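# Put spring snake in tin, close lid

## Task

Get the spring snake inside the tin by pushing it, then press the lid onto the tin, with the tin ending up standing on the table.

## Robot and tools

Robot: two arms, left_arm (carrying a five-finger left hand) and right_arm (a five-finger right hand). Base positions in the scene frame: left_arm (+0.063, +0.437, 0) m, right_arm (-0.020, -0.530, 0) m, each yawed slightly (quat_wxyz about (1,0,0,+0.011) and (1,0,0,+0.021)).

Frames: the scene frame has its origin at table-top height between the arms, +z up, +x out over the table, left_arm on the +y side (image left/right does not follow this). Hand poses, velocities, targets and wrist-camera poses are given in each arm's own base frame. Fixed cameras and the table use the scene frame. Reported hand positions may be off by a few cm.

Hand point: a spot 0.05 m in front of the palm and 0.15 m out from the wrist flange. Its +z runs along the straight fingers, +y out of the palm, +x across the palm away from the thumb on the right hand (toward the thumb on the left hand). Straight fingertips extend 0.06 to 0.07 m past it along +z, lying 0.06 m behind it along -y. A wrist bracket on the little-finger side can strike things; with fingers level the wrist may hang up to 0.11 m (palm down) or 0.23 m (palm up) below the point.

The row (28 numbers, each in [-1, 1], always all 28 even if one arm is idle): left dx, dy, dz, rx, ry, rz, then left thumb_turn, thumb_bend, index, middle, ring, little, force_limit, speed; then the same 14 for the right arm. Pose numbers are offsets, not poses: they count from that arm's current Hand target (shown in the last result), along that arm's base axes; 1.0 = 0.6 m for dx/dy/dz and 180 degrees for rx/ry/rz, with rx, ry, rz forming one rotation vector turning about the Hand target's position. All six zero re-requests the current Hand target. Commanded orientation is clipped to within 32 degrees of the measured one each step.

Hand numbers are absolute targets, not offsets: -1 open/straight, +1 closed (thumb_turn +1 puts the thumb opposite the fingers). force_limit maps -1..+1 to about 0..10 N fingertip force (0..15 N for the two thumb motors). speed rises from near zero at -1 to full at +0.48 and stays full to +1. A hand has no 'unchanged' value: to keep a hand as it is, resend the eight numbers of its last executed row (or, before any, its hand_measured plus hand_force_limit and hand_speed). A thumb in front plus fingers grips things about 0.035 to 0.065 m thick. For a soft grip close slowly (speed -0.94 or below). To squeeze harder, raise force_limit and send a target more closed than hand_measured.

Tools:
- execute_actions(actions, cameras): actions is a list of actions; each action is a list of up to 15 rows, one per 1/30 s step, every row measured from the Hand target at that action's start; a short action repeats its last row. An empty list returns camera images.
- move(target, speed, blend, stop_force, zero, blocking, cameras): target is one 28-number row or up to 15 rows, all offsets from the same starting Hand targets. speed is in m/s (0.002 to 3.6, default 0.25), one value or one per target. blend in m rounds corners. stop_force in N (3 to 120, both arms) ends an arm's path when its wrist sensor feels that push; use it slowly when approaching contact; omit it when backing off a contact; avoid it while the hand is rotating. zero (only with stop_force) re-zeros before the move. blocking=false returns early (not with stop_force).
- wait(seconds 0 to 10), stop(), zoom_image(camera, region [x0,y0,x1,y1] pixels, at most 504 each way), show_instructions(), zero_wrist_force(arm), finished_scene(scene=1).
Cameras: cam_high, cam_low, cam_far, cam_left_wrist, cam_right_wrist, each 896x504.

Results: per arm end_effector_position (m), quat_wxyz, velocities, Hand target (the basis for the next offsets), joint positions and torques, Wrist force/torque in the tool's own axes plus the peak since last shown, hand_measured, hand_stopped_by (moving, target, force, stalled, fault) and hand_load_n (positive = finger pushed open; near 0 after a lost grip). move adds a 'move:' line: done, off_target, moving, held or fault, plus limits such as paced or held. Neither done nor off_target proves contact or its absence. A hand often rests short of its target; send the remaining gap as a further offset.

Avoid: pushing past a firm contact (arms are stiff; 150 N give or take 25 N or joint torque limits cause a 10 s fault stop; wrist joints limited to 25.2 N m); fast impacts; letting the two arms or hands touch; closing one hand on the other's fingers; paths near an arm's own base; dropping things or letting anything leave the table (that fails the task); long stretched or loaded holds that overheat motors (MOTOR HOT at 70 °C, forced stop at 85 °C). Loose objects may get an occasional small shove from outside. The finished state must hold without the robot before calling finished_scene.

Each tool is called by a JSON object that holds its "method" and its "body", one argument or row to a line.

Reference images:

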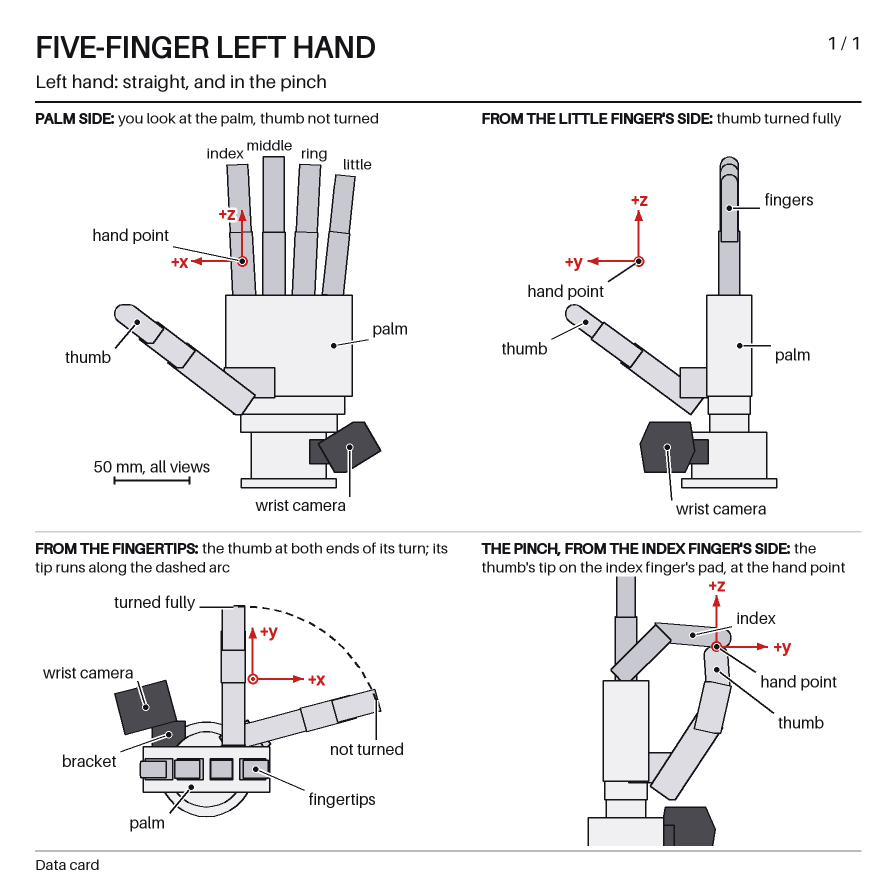

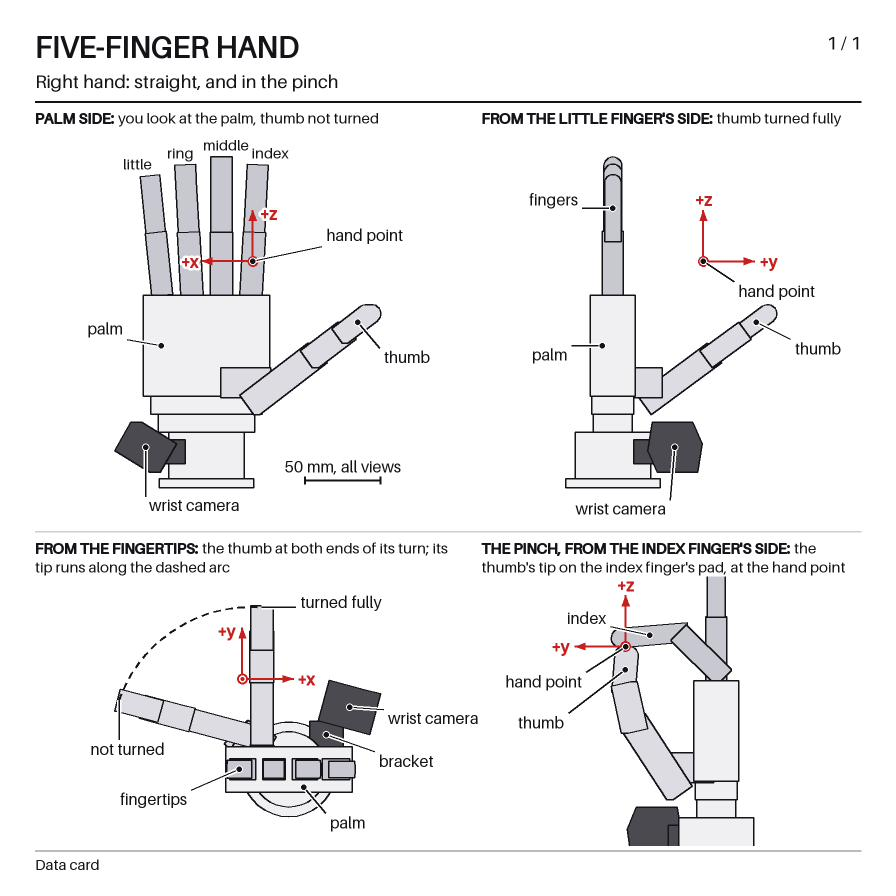

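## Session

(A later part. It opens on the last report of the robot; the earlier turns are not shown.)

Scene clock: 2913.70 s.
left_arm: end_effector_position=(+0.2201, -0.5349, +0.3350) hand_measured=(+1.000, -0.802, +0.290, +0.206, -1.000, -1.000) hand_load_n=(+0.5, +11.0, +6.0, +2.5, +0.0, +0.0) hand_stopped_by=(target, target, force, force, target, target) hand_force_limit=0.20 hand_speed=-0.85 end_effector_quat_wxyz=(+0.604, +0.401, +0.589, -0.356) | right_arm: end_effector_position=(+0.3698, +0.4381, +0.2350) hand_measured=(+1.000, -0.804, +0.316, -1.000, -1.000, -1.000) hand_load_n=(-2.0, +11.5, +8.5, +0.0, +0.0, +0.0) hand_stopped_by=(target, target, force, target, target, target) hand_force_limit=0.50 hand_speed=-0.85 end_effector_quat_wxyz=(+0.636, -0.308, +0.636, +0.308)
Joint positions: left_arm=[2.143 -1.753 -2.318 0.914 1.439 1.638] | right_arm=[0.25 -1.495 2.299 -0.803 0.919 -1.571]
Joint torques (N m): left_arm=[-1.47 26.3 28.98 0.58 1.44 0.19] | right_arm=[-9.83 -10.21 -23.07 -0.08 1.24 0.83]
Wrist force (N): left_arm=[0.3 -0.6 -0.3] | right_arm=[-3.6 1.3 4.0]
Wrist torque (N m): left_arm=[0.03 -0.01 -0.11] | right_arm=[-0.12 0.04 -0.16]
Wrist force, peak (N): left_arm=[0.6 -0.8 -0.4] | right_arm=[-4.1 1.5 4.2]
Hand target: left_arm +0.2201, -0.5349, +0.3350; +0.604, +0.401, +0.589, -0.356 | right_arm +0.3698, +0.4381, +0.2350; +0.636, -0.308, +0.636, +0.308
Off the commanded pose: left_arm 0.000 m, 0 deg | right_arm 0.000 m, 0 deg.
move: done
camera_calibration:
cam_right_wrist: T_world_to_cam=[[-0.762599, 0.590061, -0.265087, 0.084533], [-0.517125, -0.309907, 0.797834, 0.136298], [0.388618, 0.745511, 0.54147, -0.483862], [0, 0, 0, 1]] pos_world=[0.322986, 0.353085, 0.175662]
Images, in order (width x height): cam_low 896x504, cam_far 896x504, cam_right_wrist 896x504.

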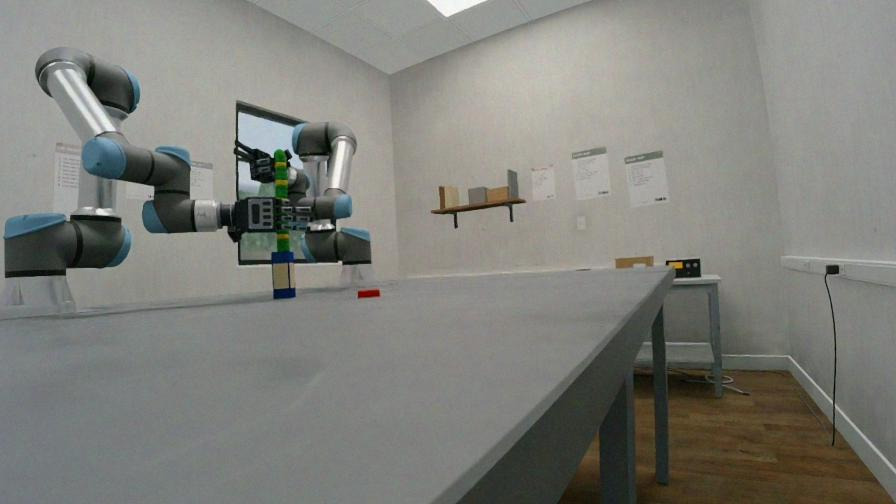

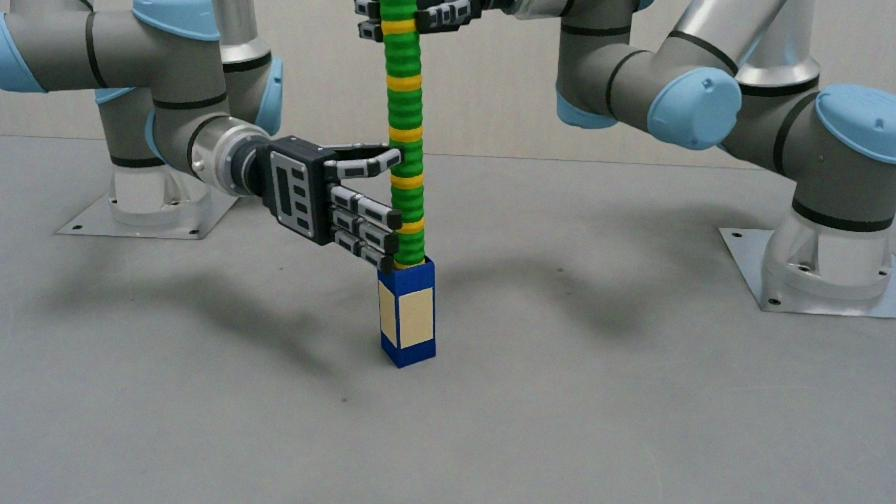

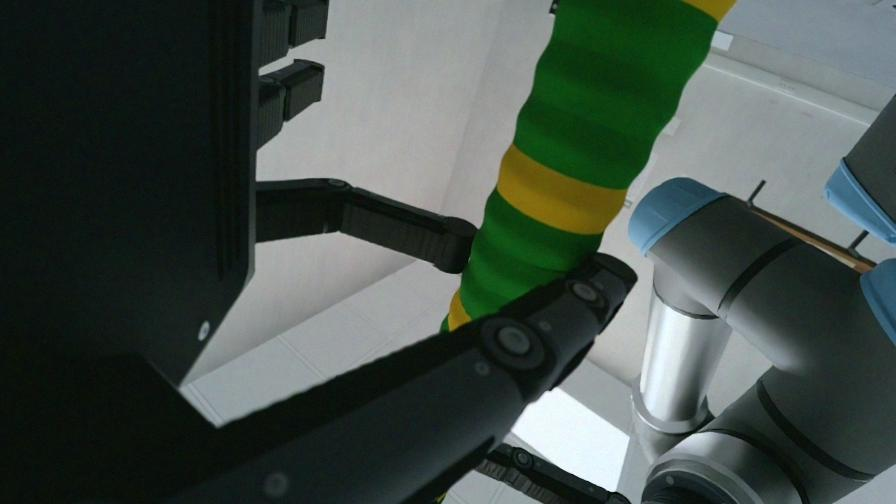

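{"method": "move", "body": {
  "target": [
    [0,0,0,0,0,0,1,-0.8,0.5,0.5,-1,-1,0.2,-0.85,0,0,0,0,0,0,1,-0.85,0,-1,-1,-1,0.5,-0.7],
    [0,0,0,0,0,0,1,-0.8,0.5,0.5,-1,-1,0.2,-0.85,-0.0022,0.0090,0,0,0,0,1,-0.85,0,-1,-1,-1,0.5,-0.7],
    [0,0,0,0,0,0,1,-0.8,0.5,0.5,-1,-1,0.2,-0.85,-0.0022,0.0090,0,0,0,0,1,-0.8,0.6,-1,-1,-1,0.5,-0.85]
  ],
  "speed": 0.03,
  "cameras": ["cam_far","cam_low"]
}}

{"method": "zoom_image", "body": {
  "camera": "cam_far",
  "region": [260, 0, 560, 300]
}}

Scene clock: 2944.53 s.
left_arm: end_effector_position=(+0.2201, -0.5349, +0.3350) hand_measured=(+1.000, -0.802, +0.290, +0.206, -1.000, -1.000) hand_load_n=(+0.0, +11.0, +6.0, +2.5, +0.0, +0.0) hand_stopped_by=(target, target, force, force, target, target) hand_force_limit=0.20 hand_speed=-0.85 end_effector_quat_wxyz=(+0.604, +0.401, +0.589, -0.356) | right_arm: end_effector_position=(+0.3685, +0.4435, +0.2350) hand_measured=(+1.000, -0.802, +0.288, -1.000, -1.000, -1.000) hand_load_n=(-1.5, +9.5, +8.5, +0.0, +0.0, +0.0) hand_stopped_by=(target, target, force, target, target, target) hand_force_limit=0.50 hand_speed=-0.85 end_effector_quat_wxyz=(+0.636, -0.308, +0.636, +0.308)
Joint positions: left_arm=[2.143 -1.753 -2.318 0.914 1.439 1.638] | right_arm=[0.268 -1.49 2.293 -0.803 0.937 -1.571]
Joint torques (N m): left_arm=[-1.32 26.4 28.81 0.44 1.4 0.08] | right_arm=[12.85 -10.39 -22.8 0.14 1.38 -0.62]
Wrist force (N): left_arm=[0.2 -0.8 -0.3] | right_arm=[-3.9 1.5 4.1]
Wrist torque (N m): left_arm=[0.00 0.01 -0.11] | right_arm=[-0.10 0.07 -0.16]
Wrist force, peak (N): left_arm=[0.5 -0.9 -0.2] | right_arm=[-4.1 1.3 4.3]
Hand target: left_arm +0.2201, -0.5349, +0.3350; +0.604, +0.401, +0.589, -0.356 | right_arm +0.3685, +0.4435, +0.2350; +0.636, -0.308, +0.636, +0.308
Off the commanded pose: left_arm 0.000 m, 0 deg | right_arm 0.000 m, 0 deg.
move: done
Images, in order (width x height): cam_low 896x504, cam_far 896x504.

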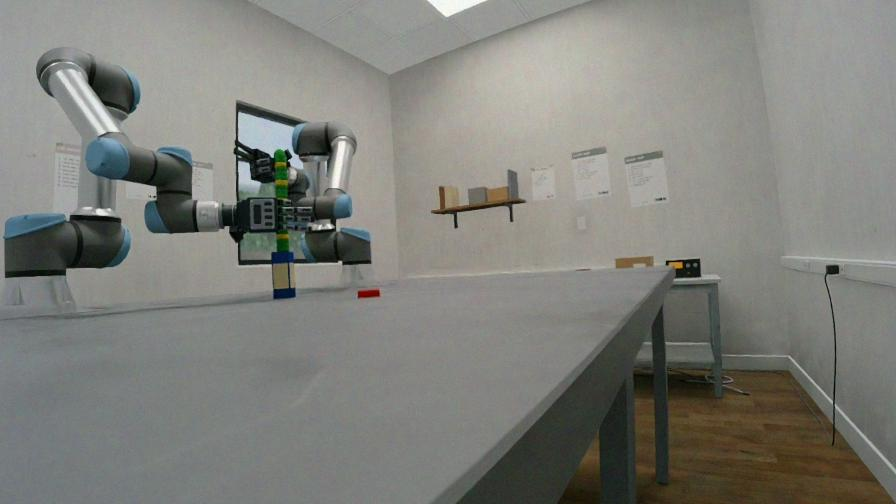

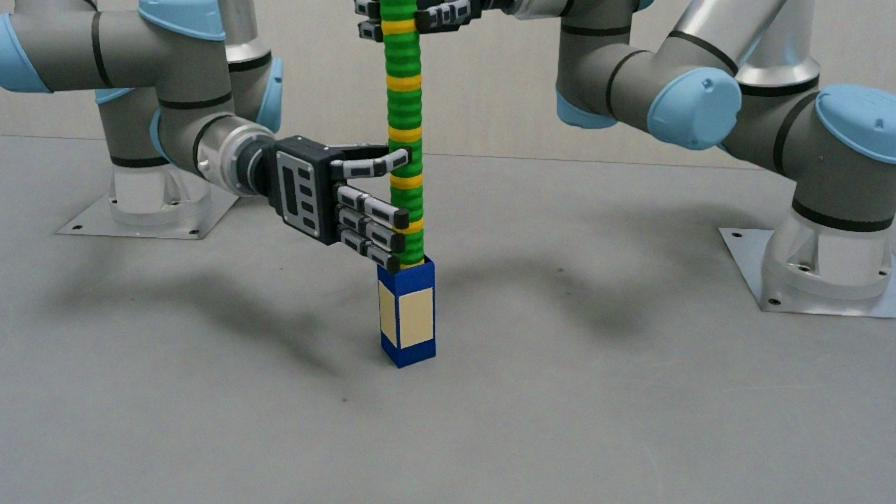

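Scaled by 1.680 from the camera's 896x504 image, which has a finer 1280x720 frame.

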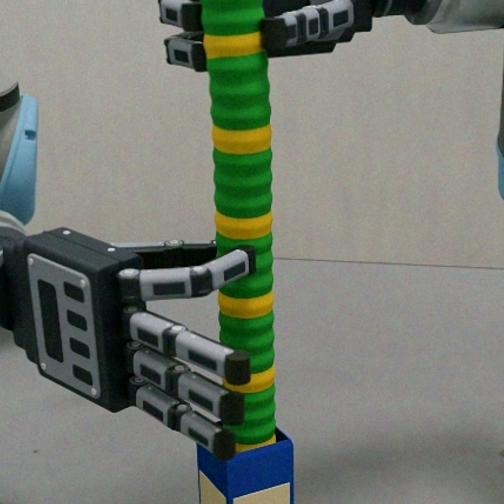

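{"method": "zoom_image", "body": {
  "camera": "cam_low",
  "region": [220, 140, 340, 310]
}}

{"method": "zoom_image", "body": {
  "camera": "cam_far",
  "region": [330, 110, 460, 290]
}}

Scaled by 2.965 from the camera's 896x504 image, which has a finer 1280x720 frame.

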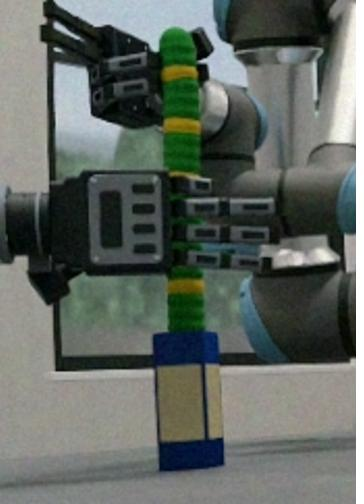

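Scaled by 2.800 from the camera's 896x504 image, which has a finer 1280x720 frame.

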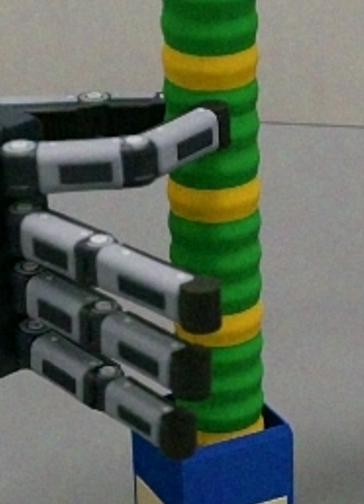

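{"method": "move", "body": {
  "target": [
    [0,-0.0083,-0.08,0,0,0,1,-0.8,0.5,0.5,-1,-1,0.2,-0.85,0,-0.0083,-0.08,0,0,0,1,-0.8,0.6,-1,-1,-1,0.5,-0.85]
  ],
  "speed": 0.04,
  "cameras": ["cam_far","cam_low"]
}}

{"method": "zoom_image", "body": {
  "camera": "cam_low",
  "region": [220, 140, 340, 310]
}}

{"method": "zoom_image", "body": {
  "camera": "cam_far",
  "region": [300, 30, 500, 310]
}}

Scene clock: 2998.93 s.
left_arm: end_effector_position=(+0.2201, -0.5399, +0.2870) hand_measured=(+1.000, -0.802, +0.290, +0.206, -1.000, -1.000) hand_load_n=(+0.5, +11.0, +6.0, +2.5, +0.0, +0.0) hand_stopped_by=(target, target, force, force, target, target) hand_force_limit=0.20 hand_speed=-0.85 end_effector_quat_wxyz=(+0.604, +0.401, +0.589, -0.356) | right_arm: end_effector_position=(+0.3685, +0.4385, +0.1870) hand_measured=(+1.000, -0.802, +0.288, -1.000, -1.000, -1.000) hand_load_n=(-0.5, +9.5, +8.5, +0.0, +0.0, +0.0) hand_stopped_by=(target, target, force, target, target, target) hand_force_limit=0.50 hand_speed=-0.85 end_effector_quat_wxyz=(+0.636, -0.308, +0.636, +0.308)
Joint positions: left_arm=[2.135 -1.894 -2.336 1.072 1.447 1.638] | right_arm=[0.253 -1.377 2.347 -0.97 0.922 -1.571]
Joint torques (N m): left_arm=[-8.08 16.84 -4.15 3.01 2.26 -1.11] | right_arm=[-10.23 -11.46 -5.22 -2.18 -1.19 1.97]
Wrist force (N): left_arm=[0.3 -0.7 -0.2] | right_arm=[-5.6 1.7 4.4]
Wrist torque (N m): left_arm=[0.00 0.00 -0.10] | right_arm=[-0.11 0.07 -0.12]
Wrist force, peak (N): left_arm=[0.6 -0.8 -0.5] | right_arm=[-5.6 1.7 4.4]
Hand target: left_arm +0.2201, -0.5399, +0.2870; +0.604, +0.401, +0.589, -0.356 | right_arm +0.3685, +0.4385, +0.1870; +0.636, -0.308, +0.636, +0.308
Off the commanded pose: left_arm 0.000 m, 0 deg | right_arm 0.000 m, 0 deg.
move: done
Images, in order (width x height): cam_low 896x504, cam_far 896x504.

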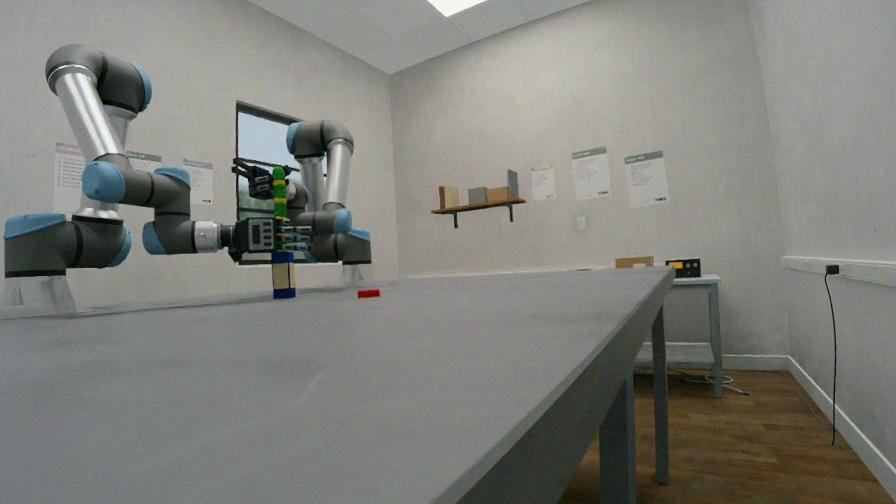

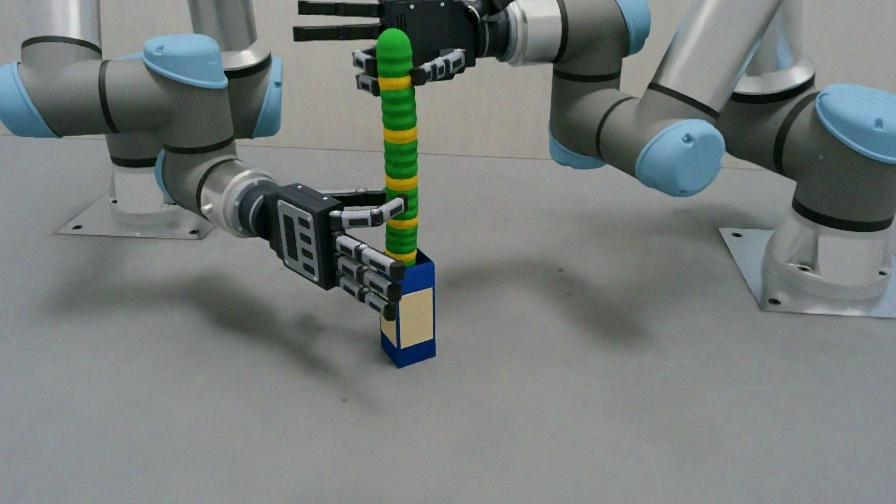

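Scaled by 2.965 from the camera's 896x504 image, which has a finer 1280x720 frame.

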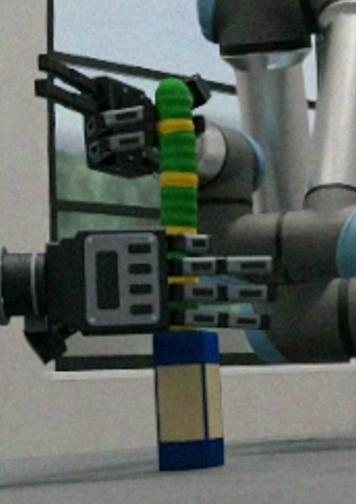

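Scaled by 1.800 from the camera's 896x504 image, which has a finer 1280x720 frame.

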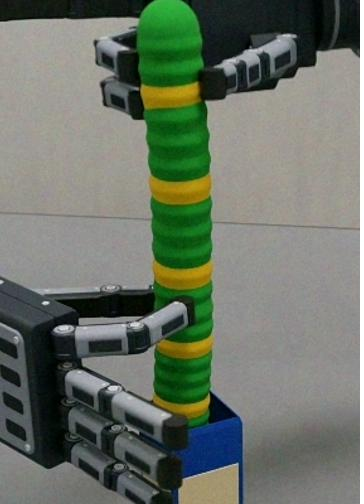

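{"method": "move", "body": {
  "target": [
    [0,0.0035,-0.05,0,0,0,1,-0.8,0.5,0.5,-1,-1,0.2,-0.85,0,0.0035,-0.05,0,0,0,1,-0.8,0.6,-1,-1,-1,0.5,-0.85]
  ],
  "speed": 0.04,
  "cameras": ["cam_far","cam_low"]
}}

{"method": "zoom_image", "body": {
  "camera": "cam_low",
  "region": [220, 140, 340, 310]
}}

{"method": "zoom_image", "body": {
  "camera": "cam_far",
  "region": [320, 60, 480, 380]
}}

Scene clock: 3008.93 s.
left_arm: end_effector_position=(+0.2201, -0.5378, +0.2570) hand_measured=(+1.000, -0.802, +0.290, +0.206, -1.000, -1.000) hand_load_n=(+0.5, +11.0, +6.0, +2.5, +0.0, +0.0) hand_stopped_by=(target, target, force, force, target, target) hand_force_limit=0.20 hand_speed=-0.85 end_effector_quat_wxyz=(+0.604, +0.401, +0.589, -0.356) | right_arm: end_effector_position=(+0.3685, +0.4406, +0.1570) hand_measured=(+1.000, -0.802, +0.288, -1.000, -1.000, -1.000) hand_load_n=(+0.5, +9.5, +8.5, +0.0, -0.5, +0.0) hand_stopped_by=(target, target, force, target, target, target) hand_force_limit=0.50 hand_speed=-0.85 end_effector_quat_wxyz=(+0.636, -0.308, +0.636, +0.308)
Joint positions: left_arm=[2.138 -1.98 -2.352 1.175 1.444 1.638] | right_arm=[0.259 -1.289 2.363 -1.074 0.928 -1.571]
Joint torques (N m): left_arm=[7.48 20.63 -6.49 2.79 -2.37 0.37] | right_arm=[12.73 -12.04 -2.84 -1.99 1.44 1.87]
Wrist force (N): left_arm=[0.5 -0.8 -0.4] | right_arm=[-6.5 1.9 3.8]
Wrist torque (N m): left_arm=[0.00 -0.04 -0.09] | right_arm=[-0.04 0.07 -0.08]
Wrist force, peak (N): left_arm=[0.5 -0.9 -0.3] | right_arm=[-6.7 1.7 4.7]
Hand target: left_arm +0.2201, -0.5378, +0.2570; +0.604, +0.401, +0.589, -0.356 | right_arm +0.3685, +0.4406, +0.1570; +0.636, -0.308, +0.636, +0.308
Off the commanded pose: left_arm 0.000 m, 0 deg | right_arm 0.000 m, 0 deg.
move: done
Images, in order (width x height): cam_low 896x504, cam_far 896x504.

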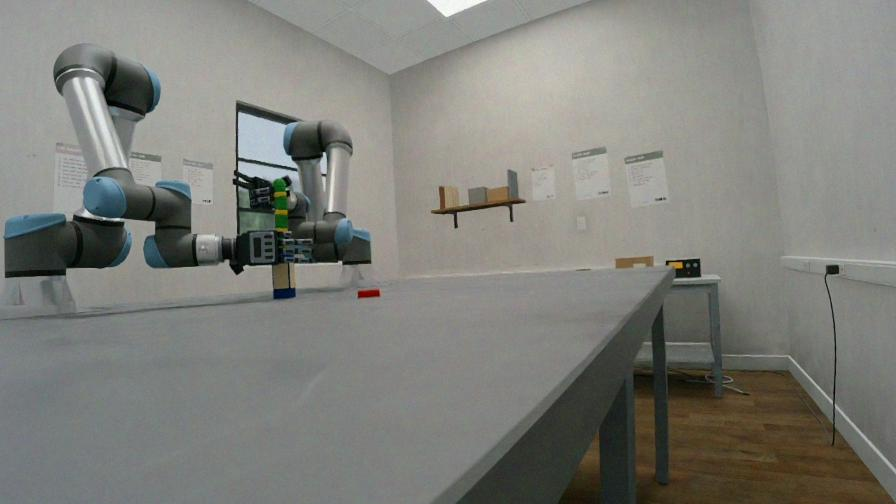

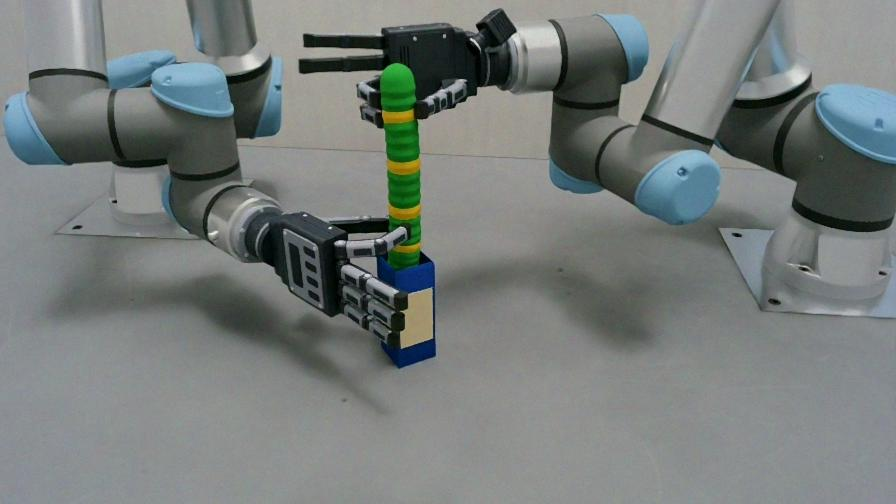

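Scaled by 2.965 from the camera's 896x504 image, which has a finer 1280x720 frame.

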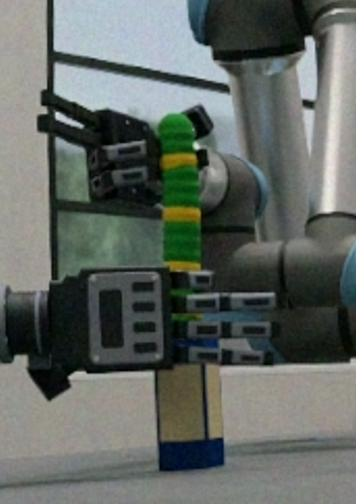

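Scaled by 1.575 from the camera's 896x504 image, which has a finer 1280x720 frame.

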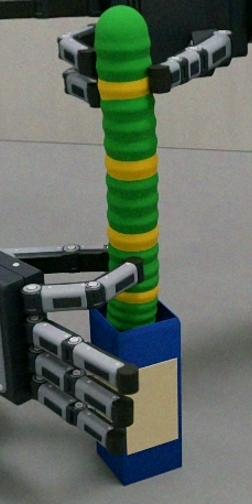

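{"method": "move", "body": {
  "target": [
    [0,0,-0.03,0,0,0,1,-0.8,0.5,0.5,-1,-1,0.2,-0.85,0,0,-0.03,0,0,0,1,-0.8,0.6,-1,-1,-1,0.5,-0.85]
  ],
  "speed": 0.03,
  "cameras": ["cam_far","cam_low","cam_right_wrist"]
}}

{"method": "zoom_image", "body": {
  "camera": "cam_low",
  "region": [220, 140, 340, 310]
}}

{"method": "zoom_image", "body": {
  "camera": "cam_far",
  "region": [320, 60, 480, 380]
}}

Scene clock: 3016.50 s.
left_arm: end_effector_position=(+0.2201, -0.5378, +0.2390) hand_measured=(+1.000, -0.802, +0.290, +0.206, -1.000, -1.000) hand_load_n=(+0.5, +11.0, +6.0, +2.0, +0.0, +0.0) hand_stopped_by=(target, target, force, force, target, target) hand_force_limit=0.20 hand_speed=-0.85 end_effector_quat_wxyz=(+0.604, +0.401, +0.589, -0.356) | right_arm: end_effector_position=(+0.3685, +0.4406, +0.1390) hand_measured=(+1.000, -0.802, +0.288, -1.000, -1.000, -1.000) hand_load_n=(+0.5, +9.5, +8.5, +0.0, +0.0, +0.0) hand_stopped_by=(target, target, force, target, target, target) hand_force_limit=0.50 hand_speed=-0.85 end_effector_quat_wxyz=(+0.636, -0.308, +0.636, +0.308)
Joint positions: left_arm=[2.138 -2.036 -2.355 1.234 1.444 1.638] | right_arm=[0.259 -1.235 2.372 -1.136 0.928 -1.571]
Joint torques (N m): left_arm=[5.56 19.8 -6.07 3.03 -1.99 0.21] | right_arm=[2.79 -14.85 -2.22 -1.85 -0.67 1.71]
Wrist force (N): left_arm=[0.3 -0.8 0.0] | right_arm=[-7.4 1.8 4.5]
Wrist torque (N m): left_arm=[-0.03 -0.01 -0.11] | right_arm=[-0.11 0.07 -0.07]
Wrist force, peak (N): left_arm=[0.7 -0.9 -0.3] | right_arm=[-7.4 1.6 4.5]
Hand target: left_arm +0.2201, -0.5378, +0.2390; +0.604, +0.401, +0.589, -0.356 | right_arm +0.3685, +0.4406, +0.1390; +0.636, -0.308, +0.636, +0.308
Off the commanded pose: left_arm 0.000 m, 0 deg | right_arm 0.000 m, 0 deg.
move: done
camera_calibration:
cam_right_wrist: T_world_to_cam=[[-0.762624, 0.589976, -0.265204, 0.0566919], [-0.517176, -0.309891, 0.797807, 0.212926], [0.388503, 0.745584, 0.541452, -0.433281], [0, 0, 0, 1]] pos_world=[0.321686, 0.355585, 0.079762]
Images, in order (width x height): cam_low 896x504, cam_far 896x504, cam_right_wrist 896x504.

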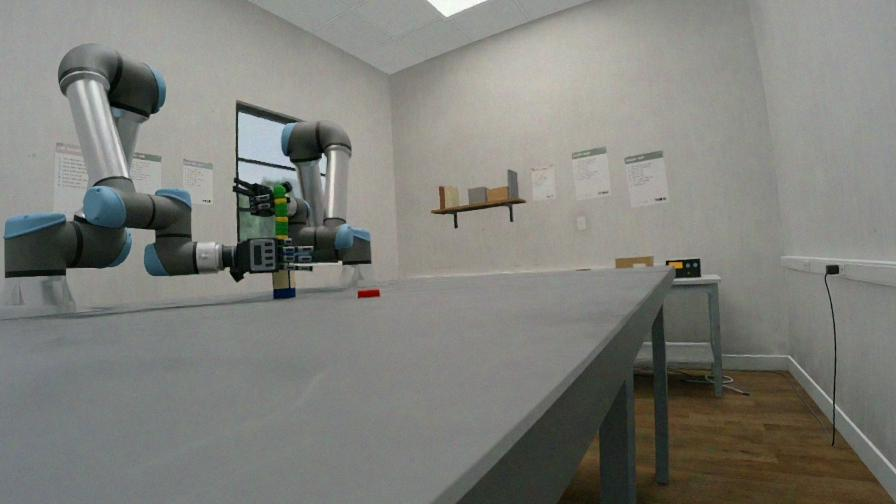

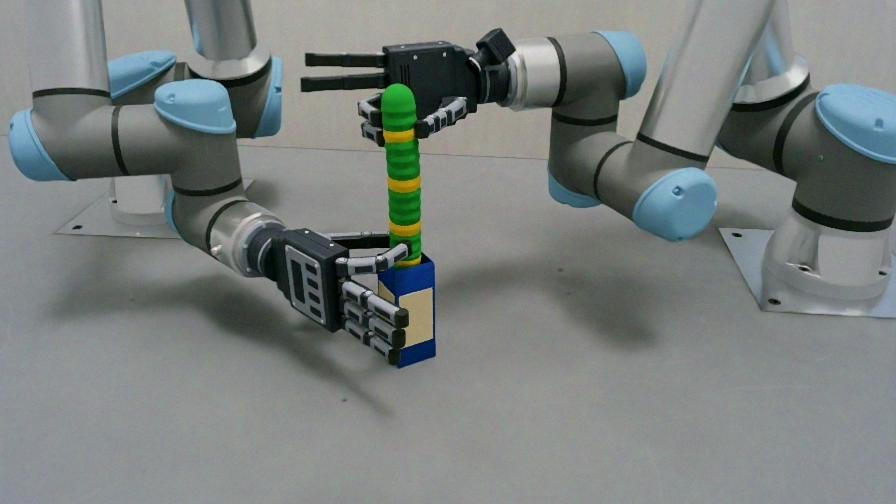

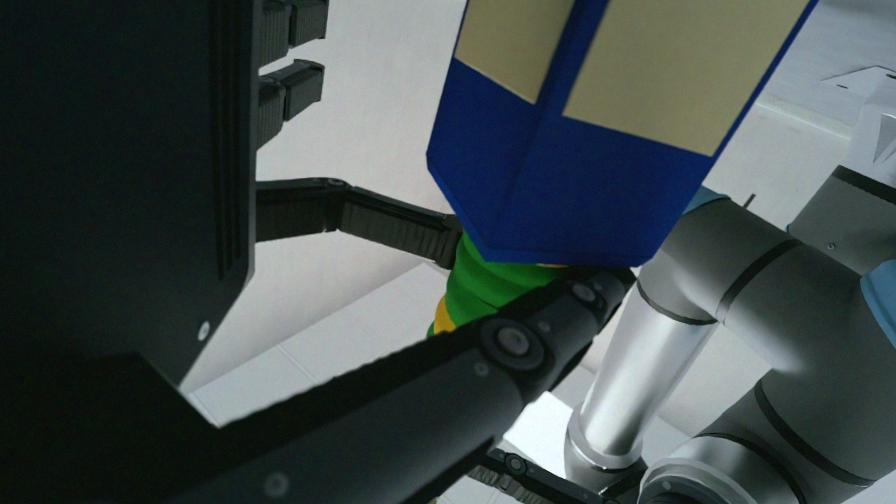

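Scaled by 2.965 from the camera's 896x504 image, which has a finer 1280x720 frame.

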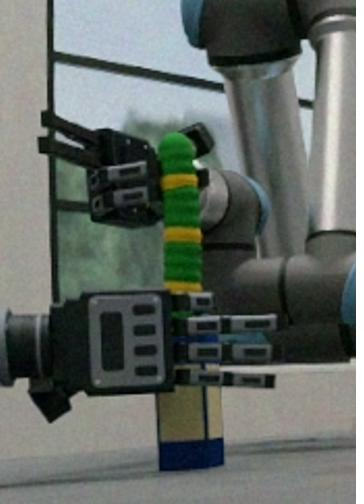

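Scaled by 1.575 from the camera's 896x504 image, which has a finer 1280x720 frame.

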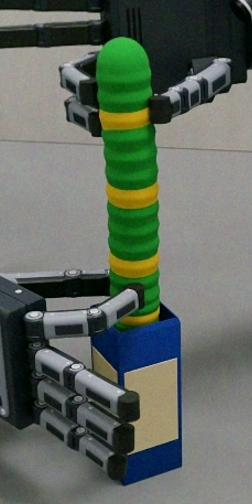

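{"method": "move", "body": {
  "target": [
    [0,0,-0.1,0,0,0,1,-0.8,0.5,0.5,-1,-1,0.2,-0.85,0,0,0,0,0,0,1,-0.8,0.6,-1,-1,-1,0.5,-0.85]
  ],
  "speed": 0.04,
  "cameras": ["cam_far","cam_low","cam_right_wrist"]
}}

{"method": "zoom_image", "body": {
  "camera": "cam_low",
  "region": [220, 140, 340, 310]
}}

{"method": "zoom_image", "body": {
  "camera": "cam_far",
  "region": [300, 80, 500, 380]
}}

Scene clock: 3041.70 s.
left_arm: end_effector_position=(+0.2201, -0.5378, +0.1790) hand_measured=(+1.000, -0.802, +0.290, +0.206, -1.000, -1.000) hand_load_n=(-3.5, +11.5, +5.5, +2.5, +0.0, +0.0) hand_stopped_by=(target, target, force, force, target, target) hand_force_limit=0.20 hand_speed=-0.85 end_effector_quat_wxyz=(+0.604, +0.401, +0.589, -0.356) | right_arm: end_effector_position=(+0.3685, +0.4406, +0.1390) hand_measured=(+1.000, -0.802, +0.288, -1.000, -1.000, -1.000) hand_load_n=(-2.5, +9.5, +8.5, +0.0, +0.0, +0.0) hand_stopped_by=(target, target, force, target, target, target) hand_force_limit=0.50 hand_speed=-0.85 end_effector_quat_wxyz=(+0.636, -0.308, +0.636, +0.308)
Joint positions: left_arm=[2.138 -2.23 -2.344 1.416 1.444 1.638] | right_arm=[0.259 -1.235 2.372 -1.137 0.928 -1.571]
Joint torques (N m): left_arm=[3.26 20.66 16.31 1.7 0.69 -0.71] | right_arm=[0.31 -16.58 -3.08 -1.95 1.36 2.01]
Wrist force (N): left_arm=[-4.5 0.1 -0.1] | right_arm=[-2.8 2.0 4.3]
Wrist torque (N m): left_arm=[0.06 0.06 -0.03] | right_arm=[-0.07 0.05 -0.18]
Wrist force, peak (N): left_arm=[-4.6 -0.4 -0.3] | right_arm=[-7.6 1.5 4.7]
Hand target: left_arm +0.2201, -0.5378, +0.1790; +0.604, +0.401, +0.589, -0.356 | right_arm +0.3685, +0.4406, +0.1390; +0.636, -0.308, +0.636, +0.308
Off the commanded pose: left_arm 0.000 m, 0 deg | right_arm 0.000 m, 0 deg.
move: done
camera_calibration:
cam_right_wrist: T_world_to_cam=[[-0.762599, 0.590061, -0.265087, 0.0566182], [-0.517125, -0.309907, 0.797834, 0.212993], [0.388618, 0.745511, 0.54147, -0.43324], [0, 0, 0, 1]] pos_world=[0.321686, 0.355585, 0.079662]
Images, in order (width x height): cam_low 896x504, cam_far 896x504, cam_right_wrist 896x504.

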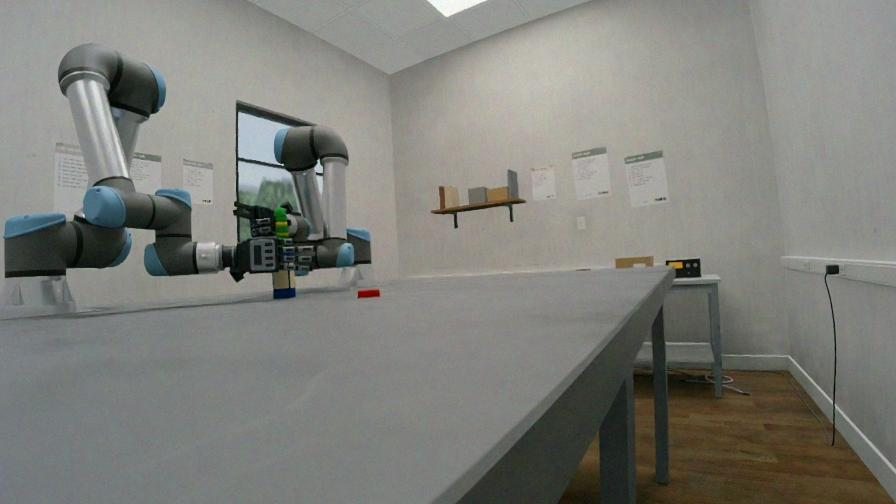

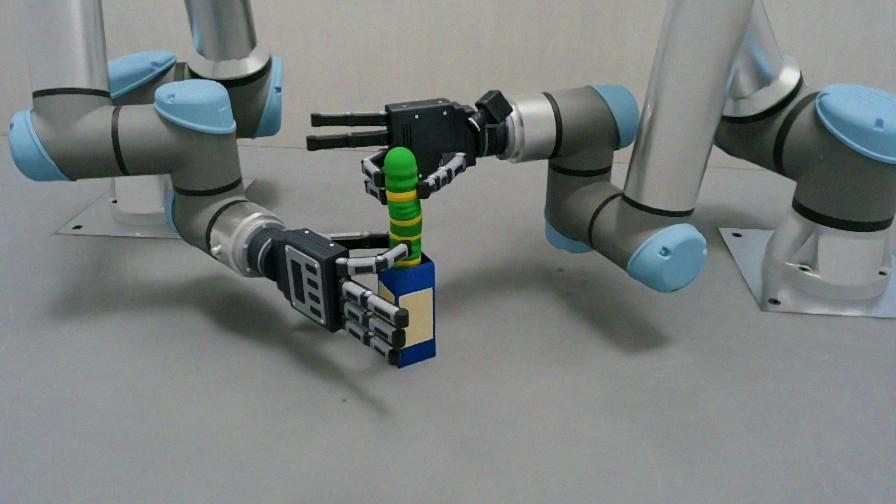

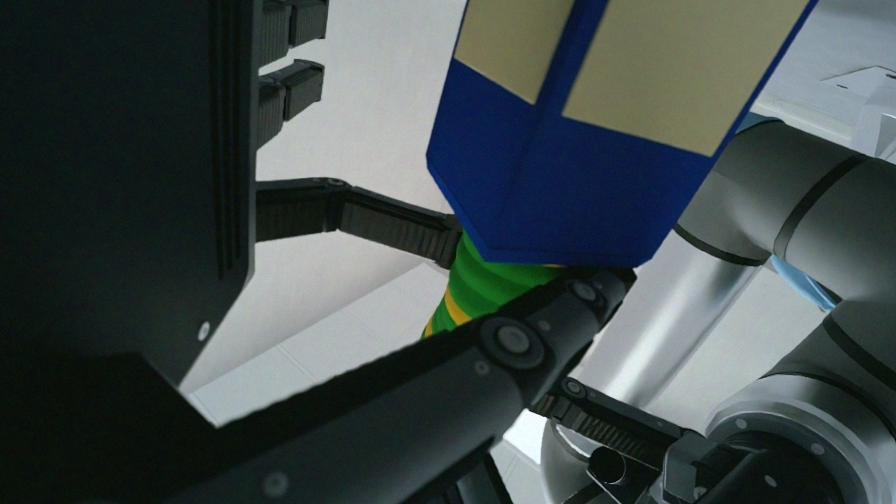

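Scaled by 2.965 from the camera's 896x504 image, which has a finer 1280x720 frame.

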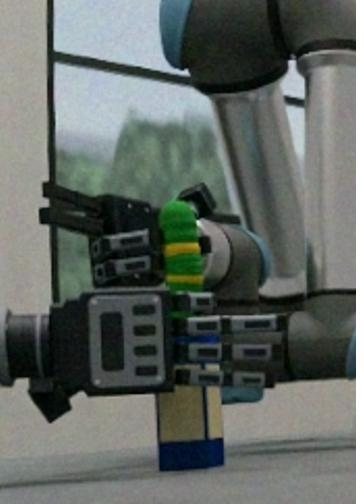

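Scaled by 1.680 from the camera's 896x504 image, which has a finer 1280x720 frame.

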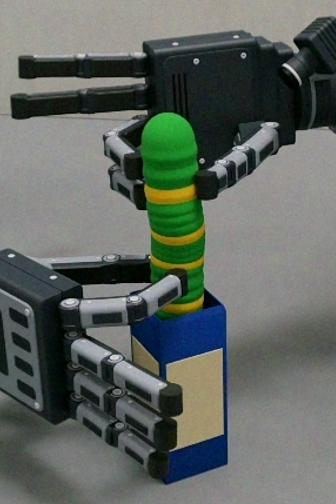

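{"method": "move", "body": {
  "target": [
    [0,0,-0.0183,0,0,0,1,-0.8,0.5,0.5,-1,-1,0.2,-0.85,0,0,0,0,0,0,1,-0.8,0.6,-1,-1,-1,0.5,-0.85]
  ],
  "speed": 0.02,
  "stop_force": 4,
  "cameras": ["cam_far","cam_low"]
}}

{"method": "zoom_image", "body": {
  "camera": "cam_low",
  "region": [220, 170, 340, 310]
}}

{"method": "zoom_image", "body": {
  "camera": "cam_far",
  "region": [300, 80, 500, 380]
}}

Scene clock: 3053.00 s.
left_arm: end_effector_position=(+0.2201, -0.5378, +0.1680) hand_measured=(+1.000, -0.802, +0.290, +0.206, -1.000, -1.000) hand_load_n=(-4.0, +11.5, +5.5, +2.5, +0.0, +0.0) hand_stopped_by=(target, target, force, force, target, target) hand_force_limit=0.20 hand_speed=-0.85 end_effector_quat_wxyz=(+0.604, +0.401, +0.589, -0.356) | right_arm: end_effector_position=(+0.3685, +0.4406, +0.1390) hand_measured=(+1.000, -0.802, +0.288, -1.000, -1.000, -1.000) hand_load_n=(-3.0, +9.5, +8.5, +0.0, +0.0, +0.0) hand_stopped_by=(target, target, force, target, target, target) hand_force_limit=0.50 hand_speed=-0.85 end_effector_quat_wxyz=(+0.636, -0.308, +0.636, +0.308)
Joint positions: left_arm=[2.138 -2.265 -2.338 1.446 1.444 1.638] | right_arm=[0.259 -1.235 2.372 -1.137 0.928 -1.571]
Joint torques (N m): left_arm=[1.95 20.55 16.01 1.59 1 -0.62] | right_arm=[-0.72 -22.14 -6.81 -1.84 1.37 1.79]
Wrist force (N): left_arm=[-5.2 -0.3 -0.3] | right_arm=[-1.7 2.0 4.5]
Wrist torque (N m): left_arm=[0.01 0.05 0.01] | right_arm=[-0.08 0.01 -0.18]
Wrist force, peak (N): left_arm=[-5.4 -0.2 -0.3] | right_arm=[-3.1 1.9 4.7]
Hand target: left_arm +0.2201, -0.5378, +0.1680; +0.604, +0.401, +0.589, -0.356 | right_arm +0.3685, +0.4406, +0.1390; +0.636, -0.308, +0.636, +0.308
Off the commanded pose: left_arm 0.000 m, 0 deg | right_arm 0.000 m, 0 deg.
move: done
Images, in order (width x height): cam_low 896x504, cam_far 896x504.

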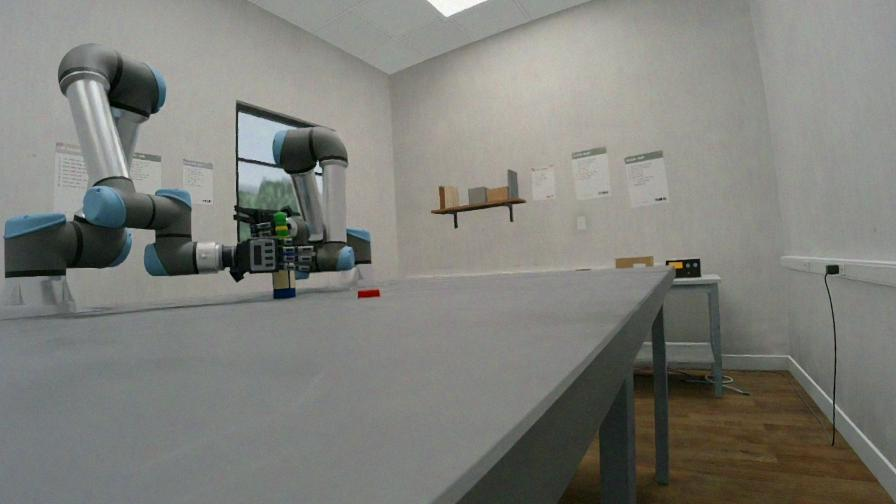

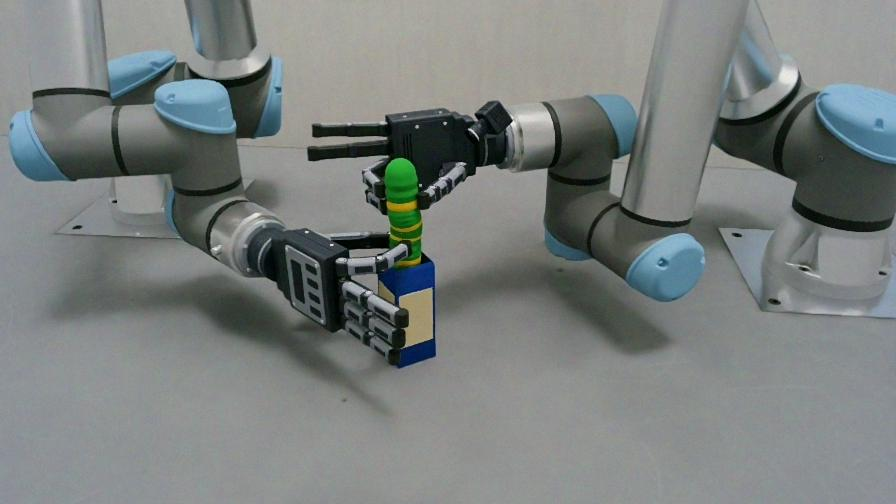

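Scaled by 3.600 from the camera's 896x504 image, which has a finer 1280x720 frame.

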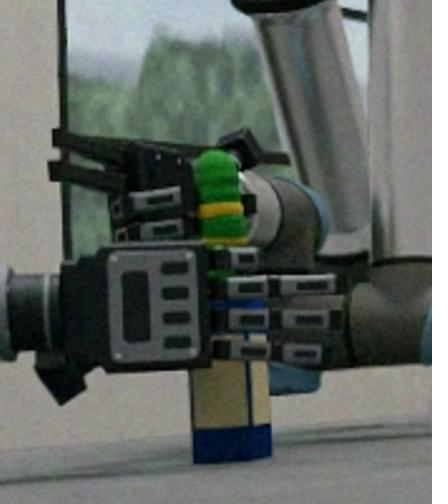

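Scaled by 1.680 from the camera's 896x504 image, which has a finer 1280x720 frame.

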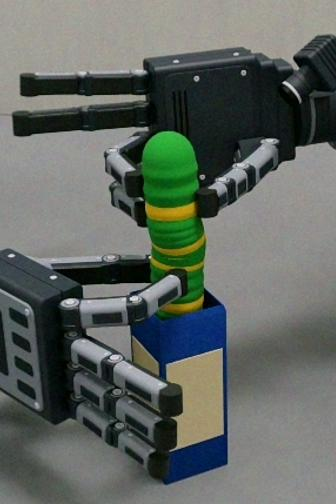

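{"method": "execute_actions", "body": {
  "actions": [
    [[0,0,0,0,0,0,1,-0.8,0.5,0.5,-1,-1,0.2,-0.85,0,0,0,0,0,0,1,-0.82,0.18,-1,-1,-1,0.5,-0.5]]
  ],
  "cameras": ["cam_far","cam_low"]
}}

{"method": "zoom_image", "body": {
  "camera": "cam_far",
  "region": [300, 80, 500, 380]
}}

{"method": "zoom_image", "body": {
  "camera": "cam_low",
  "region": [220, 170, 340, 310]
}}

Scene clock: 3059.87 s.
left_arm: end_effector_position=(+0.2201, -0.5378, +0.1680) hand_measured=(+1.000, -0.802, +0.290, +0.206, -1.000, -1.000) hand_load_n=(-4.0, +11.5, +5.5, +2.5, +0.0, +0.0) hand_stopped_by=(target, target, force, force, target, target) hand_force_limit=0.20 hand_speed=-0.85 end_effector_quat_wxyz=(+0.604, +0.401, +0.589, -0.356) | right_arm: end_effector_position=(+0.3685, +0.4406, +0.1390) hand_measured=(+1.000, -0.820, +0.180, -1.000, -1.000, -1.000) hand_load_n=(+0.0, +0.0, +0.0, +0.0, +0.0, +0.0) hand_stopped_by=(target, target, target, target, target, target) hand_force_limit=0.50 hand_speed=-0.50 end_effector_quat_wxyz=(+0.636, -0.308, +0.636, +0.308)
Joint positions: left_arm=[2.138 -2.265 -2.338 1.446 1.444 1.638] | right_arm=[0.259 -1.235 2.372 -1.137 0.928 -1.571]
Joint torques (N m): left_arm=[2.03 23.81 15.75 1.55 0.86 0.17] | right_arm=[-1.93 -27.71 -9.93 -1.99 1.14 1.72]
Wrist force (N): left_arm=[-3.6 0.0 -0.6] | right_arm=[-3.6 1.5 4.0]
Wrist torque (N m): left_arm=[0.04 0.04 0.00] | right_arm=[-0.11 0.05 -0.15]
Wrist force, peak (N): left_arm=[-5.6 -0.2 -0.2] | right_arm=[-3.9 1.8 4.3]
Hand target: left_arm +0.2201, -0.5378, +0.1680; +0.604, +0.401, +0.589, -0.356 | right_arm +0.3685, +0.4406, +0.1390; +0.636, -0.308, +0.636, +0.308
Off the commanded pose: left_arm 0.000 m, 0 deg | right_arm 0.000 m, 0 deg.
Step readings (end_effector_position of left_arm | right_arm):
0: (+0.2201, -0.5378, +0.1680) | (+0.3685, +0.4406, +0.1390)
1: (+0.2201, -0.5378, +0.1680) | (+0.3685, +0.4406, +0.1390)
2: (+0.2201, -0.5378, +0.1680) | (+0.3685, +0.4406, +0.1390)
4: (+0.2201, -0.5378, +0.1680) | (+0.3685, +0.4406, +0.1390)
8: (+0.2201, -0.5378, +0.1680) | (+0.3685, +0.4406, +0.1390)
15: (+0.2201, -0.5378, +0.1680) | (+0.3685, +0.4406, +0.1390)
Images, in order (width x height): cam_low 896x504, cam_far 896x504.

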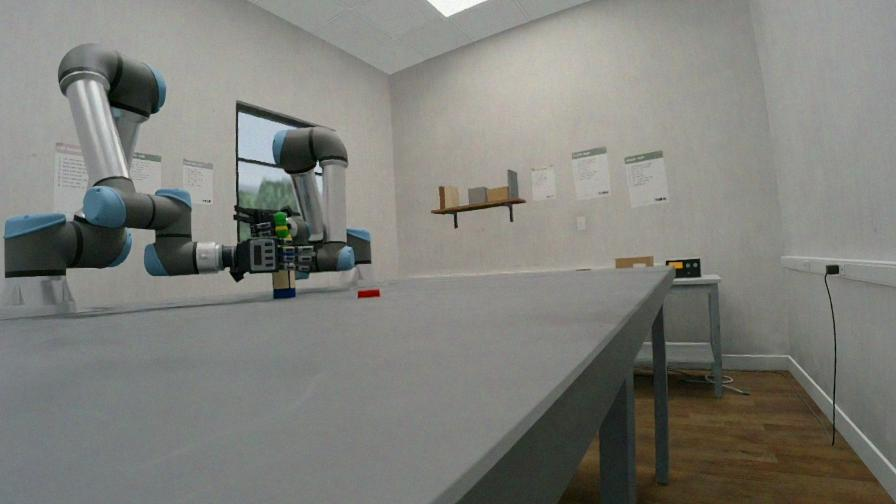

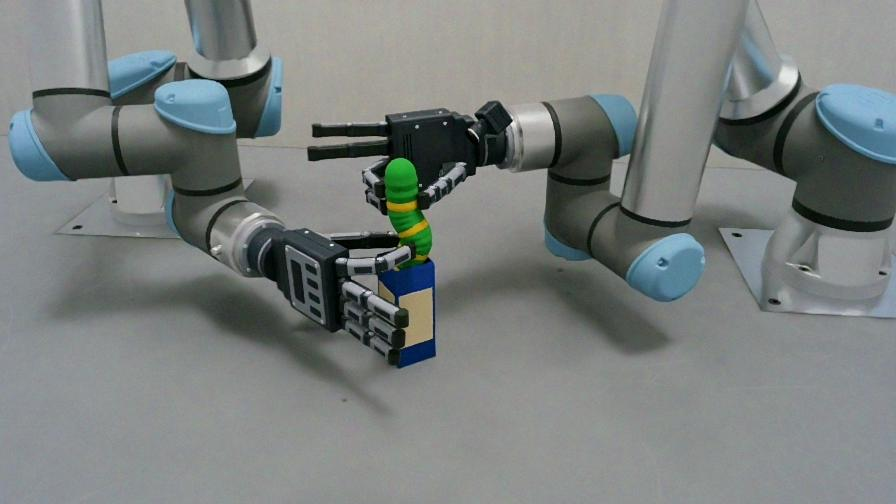

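Scaled by 1.680 from the camera's 896x504 image, which has a finer 1280x720 frame.

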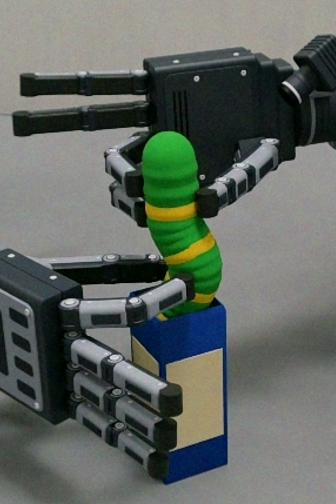

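Scaled by 3.600 from the camera's 896x504 image, which has a finer 1280x720 frame.

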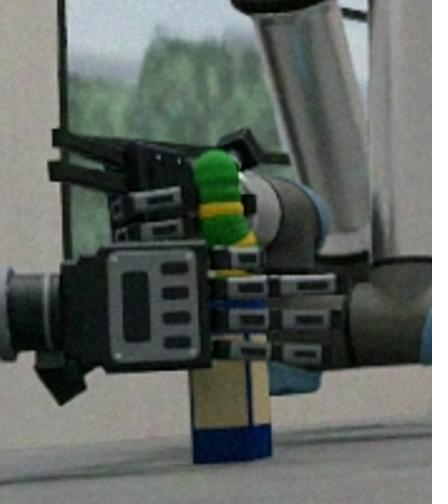

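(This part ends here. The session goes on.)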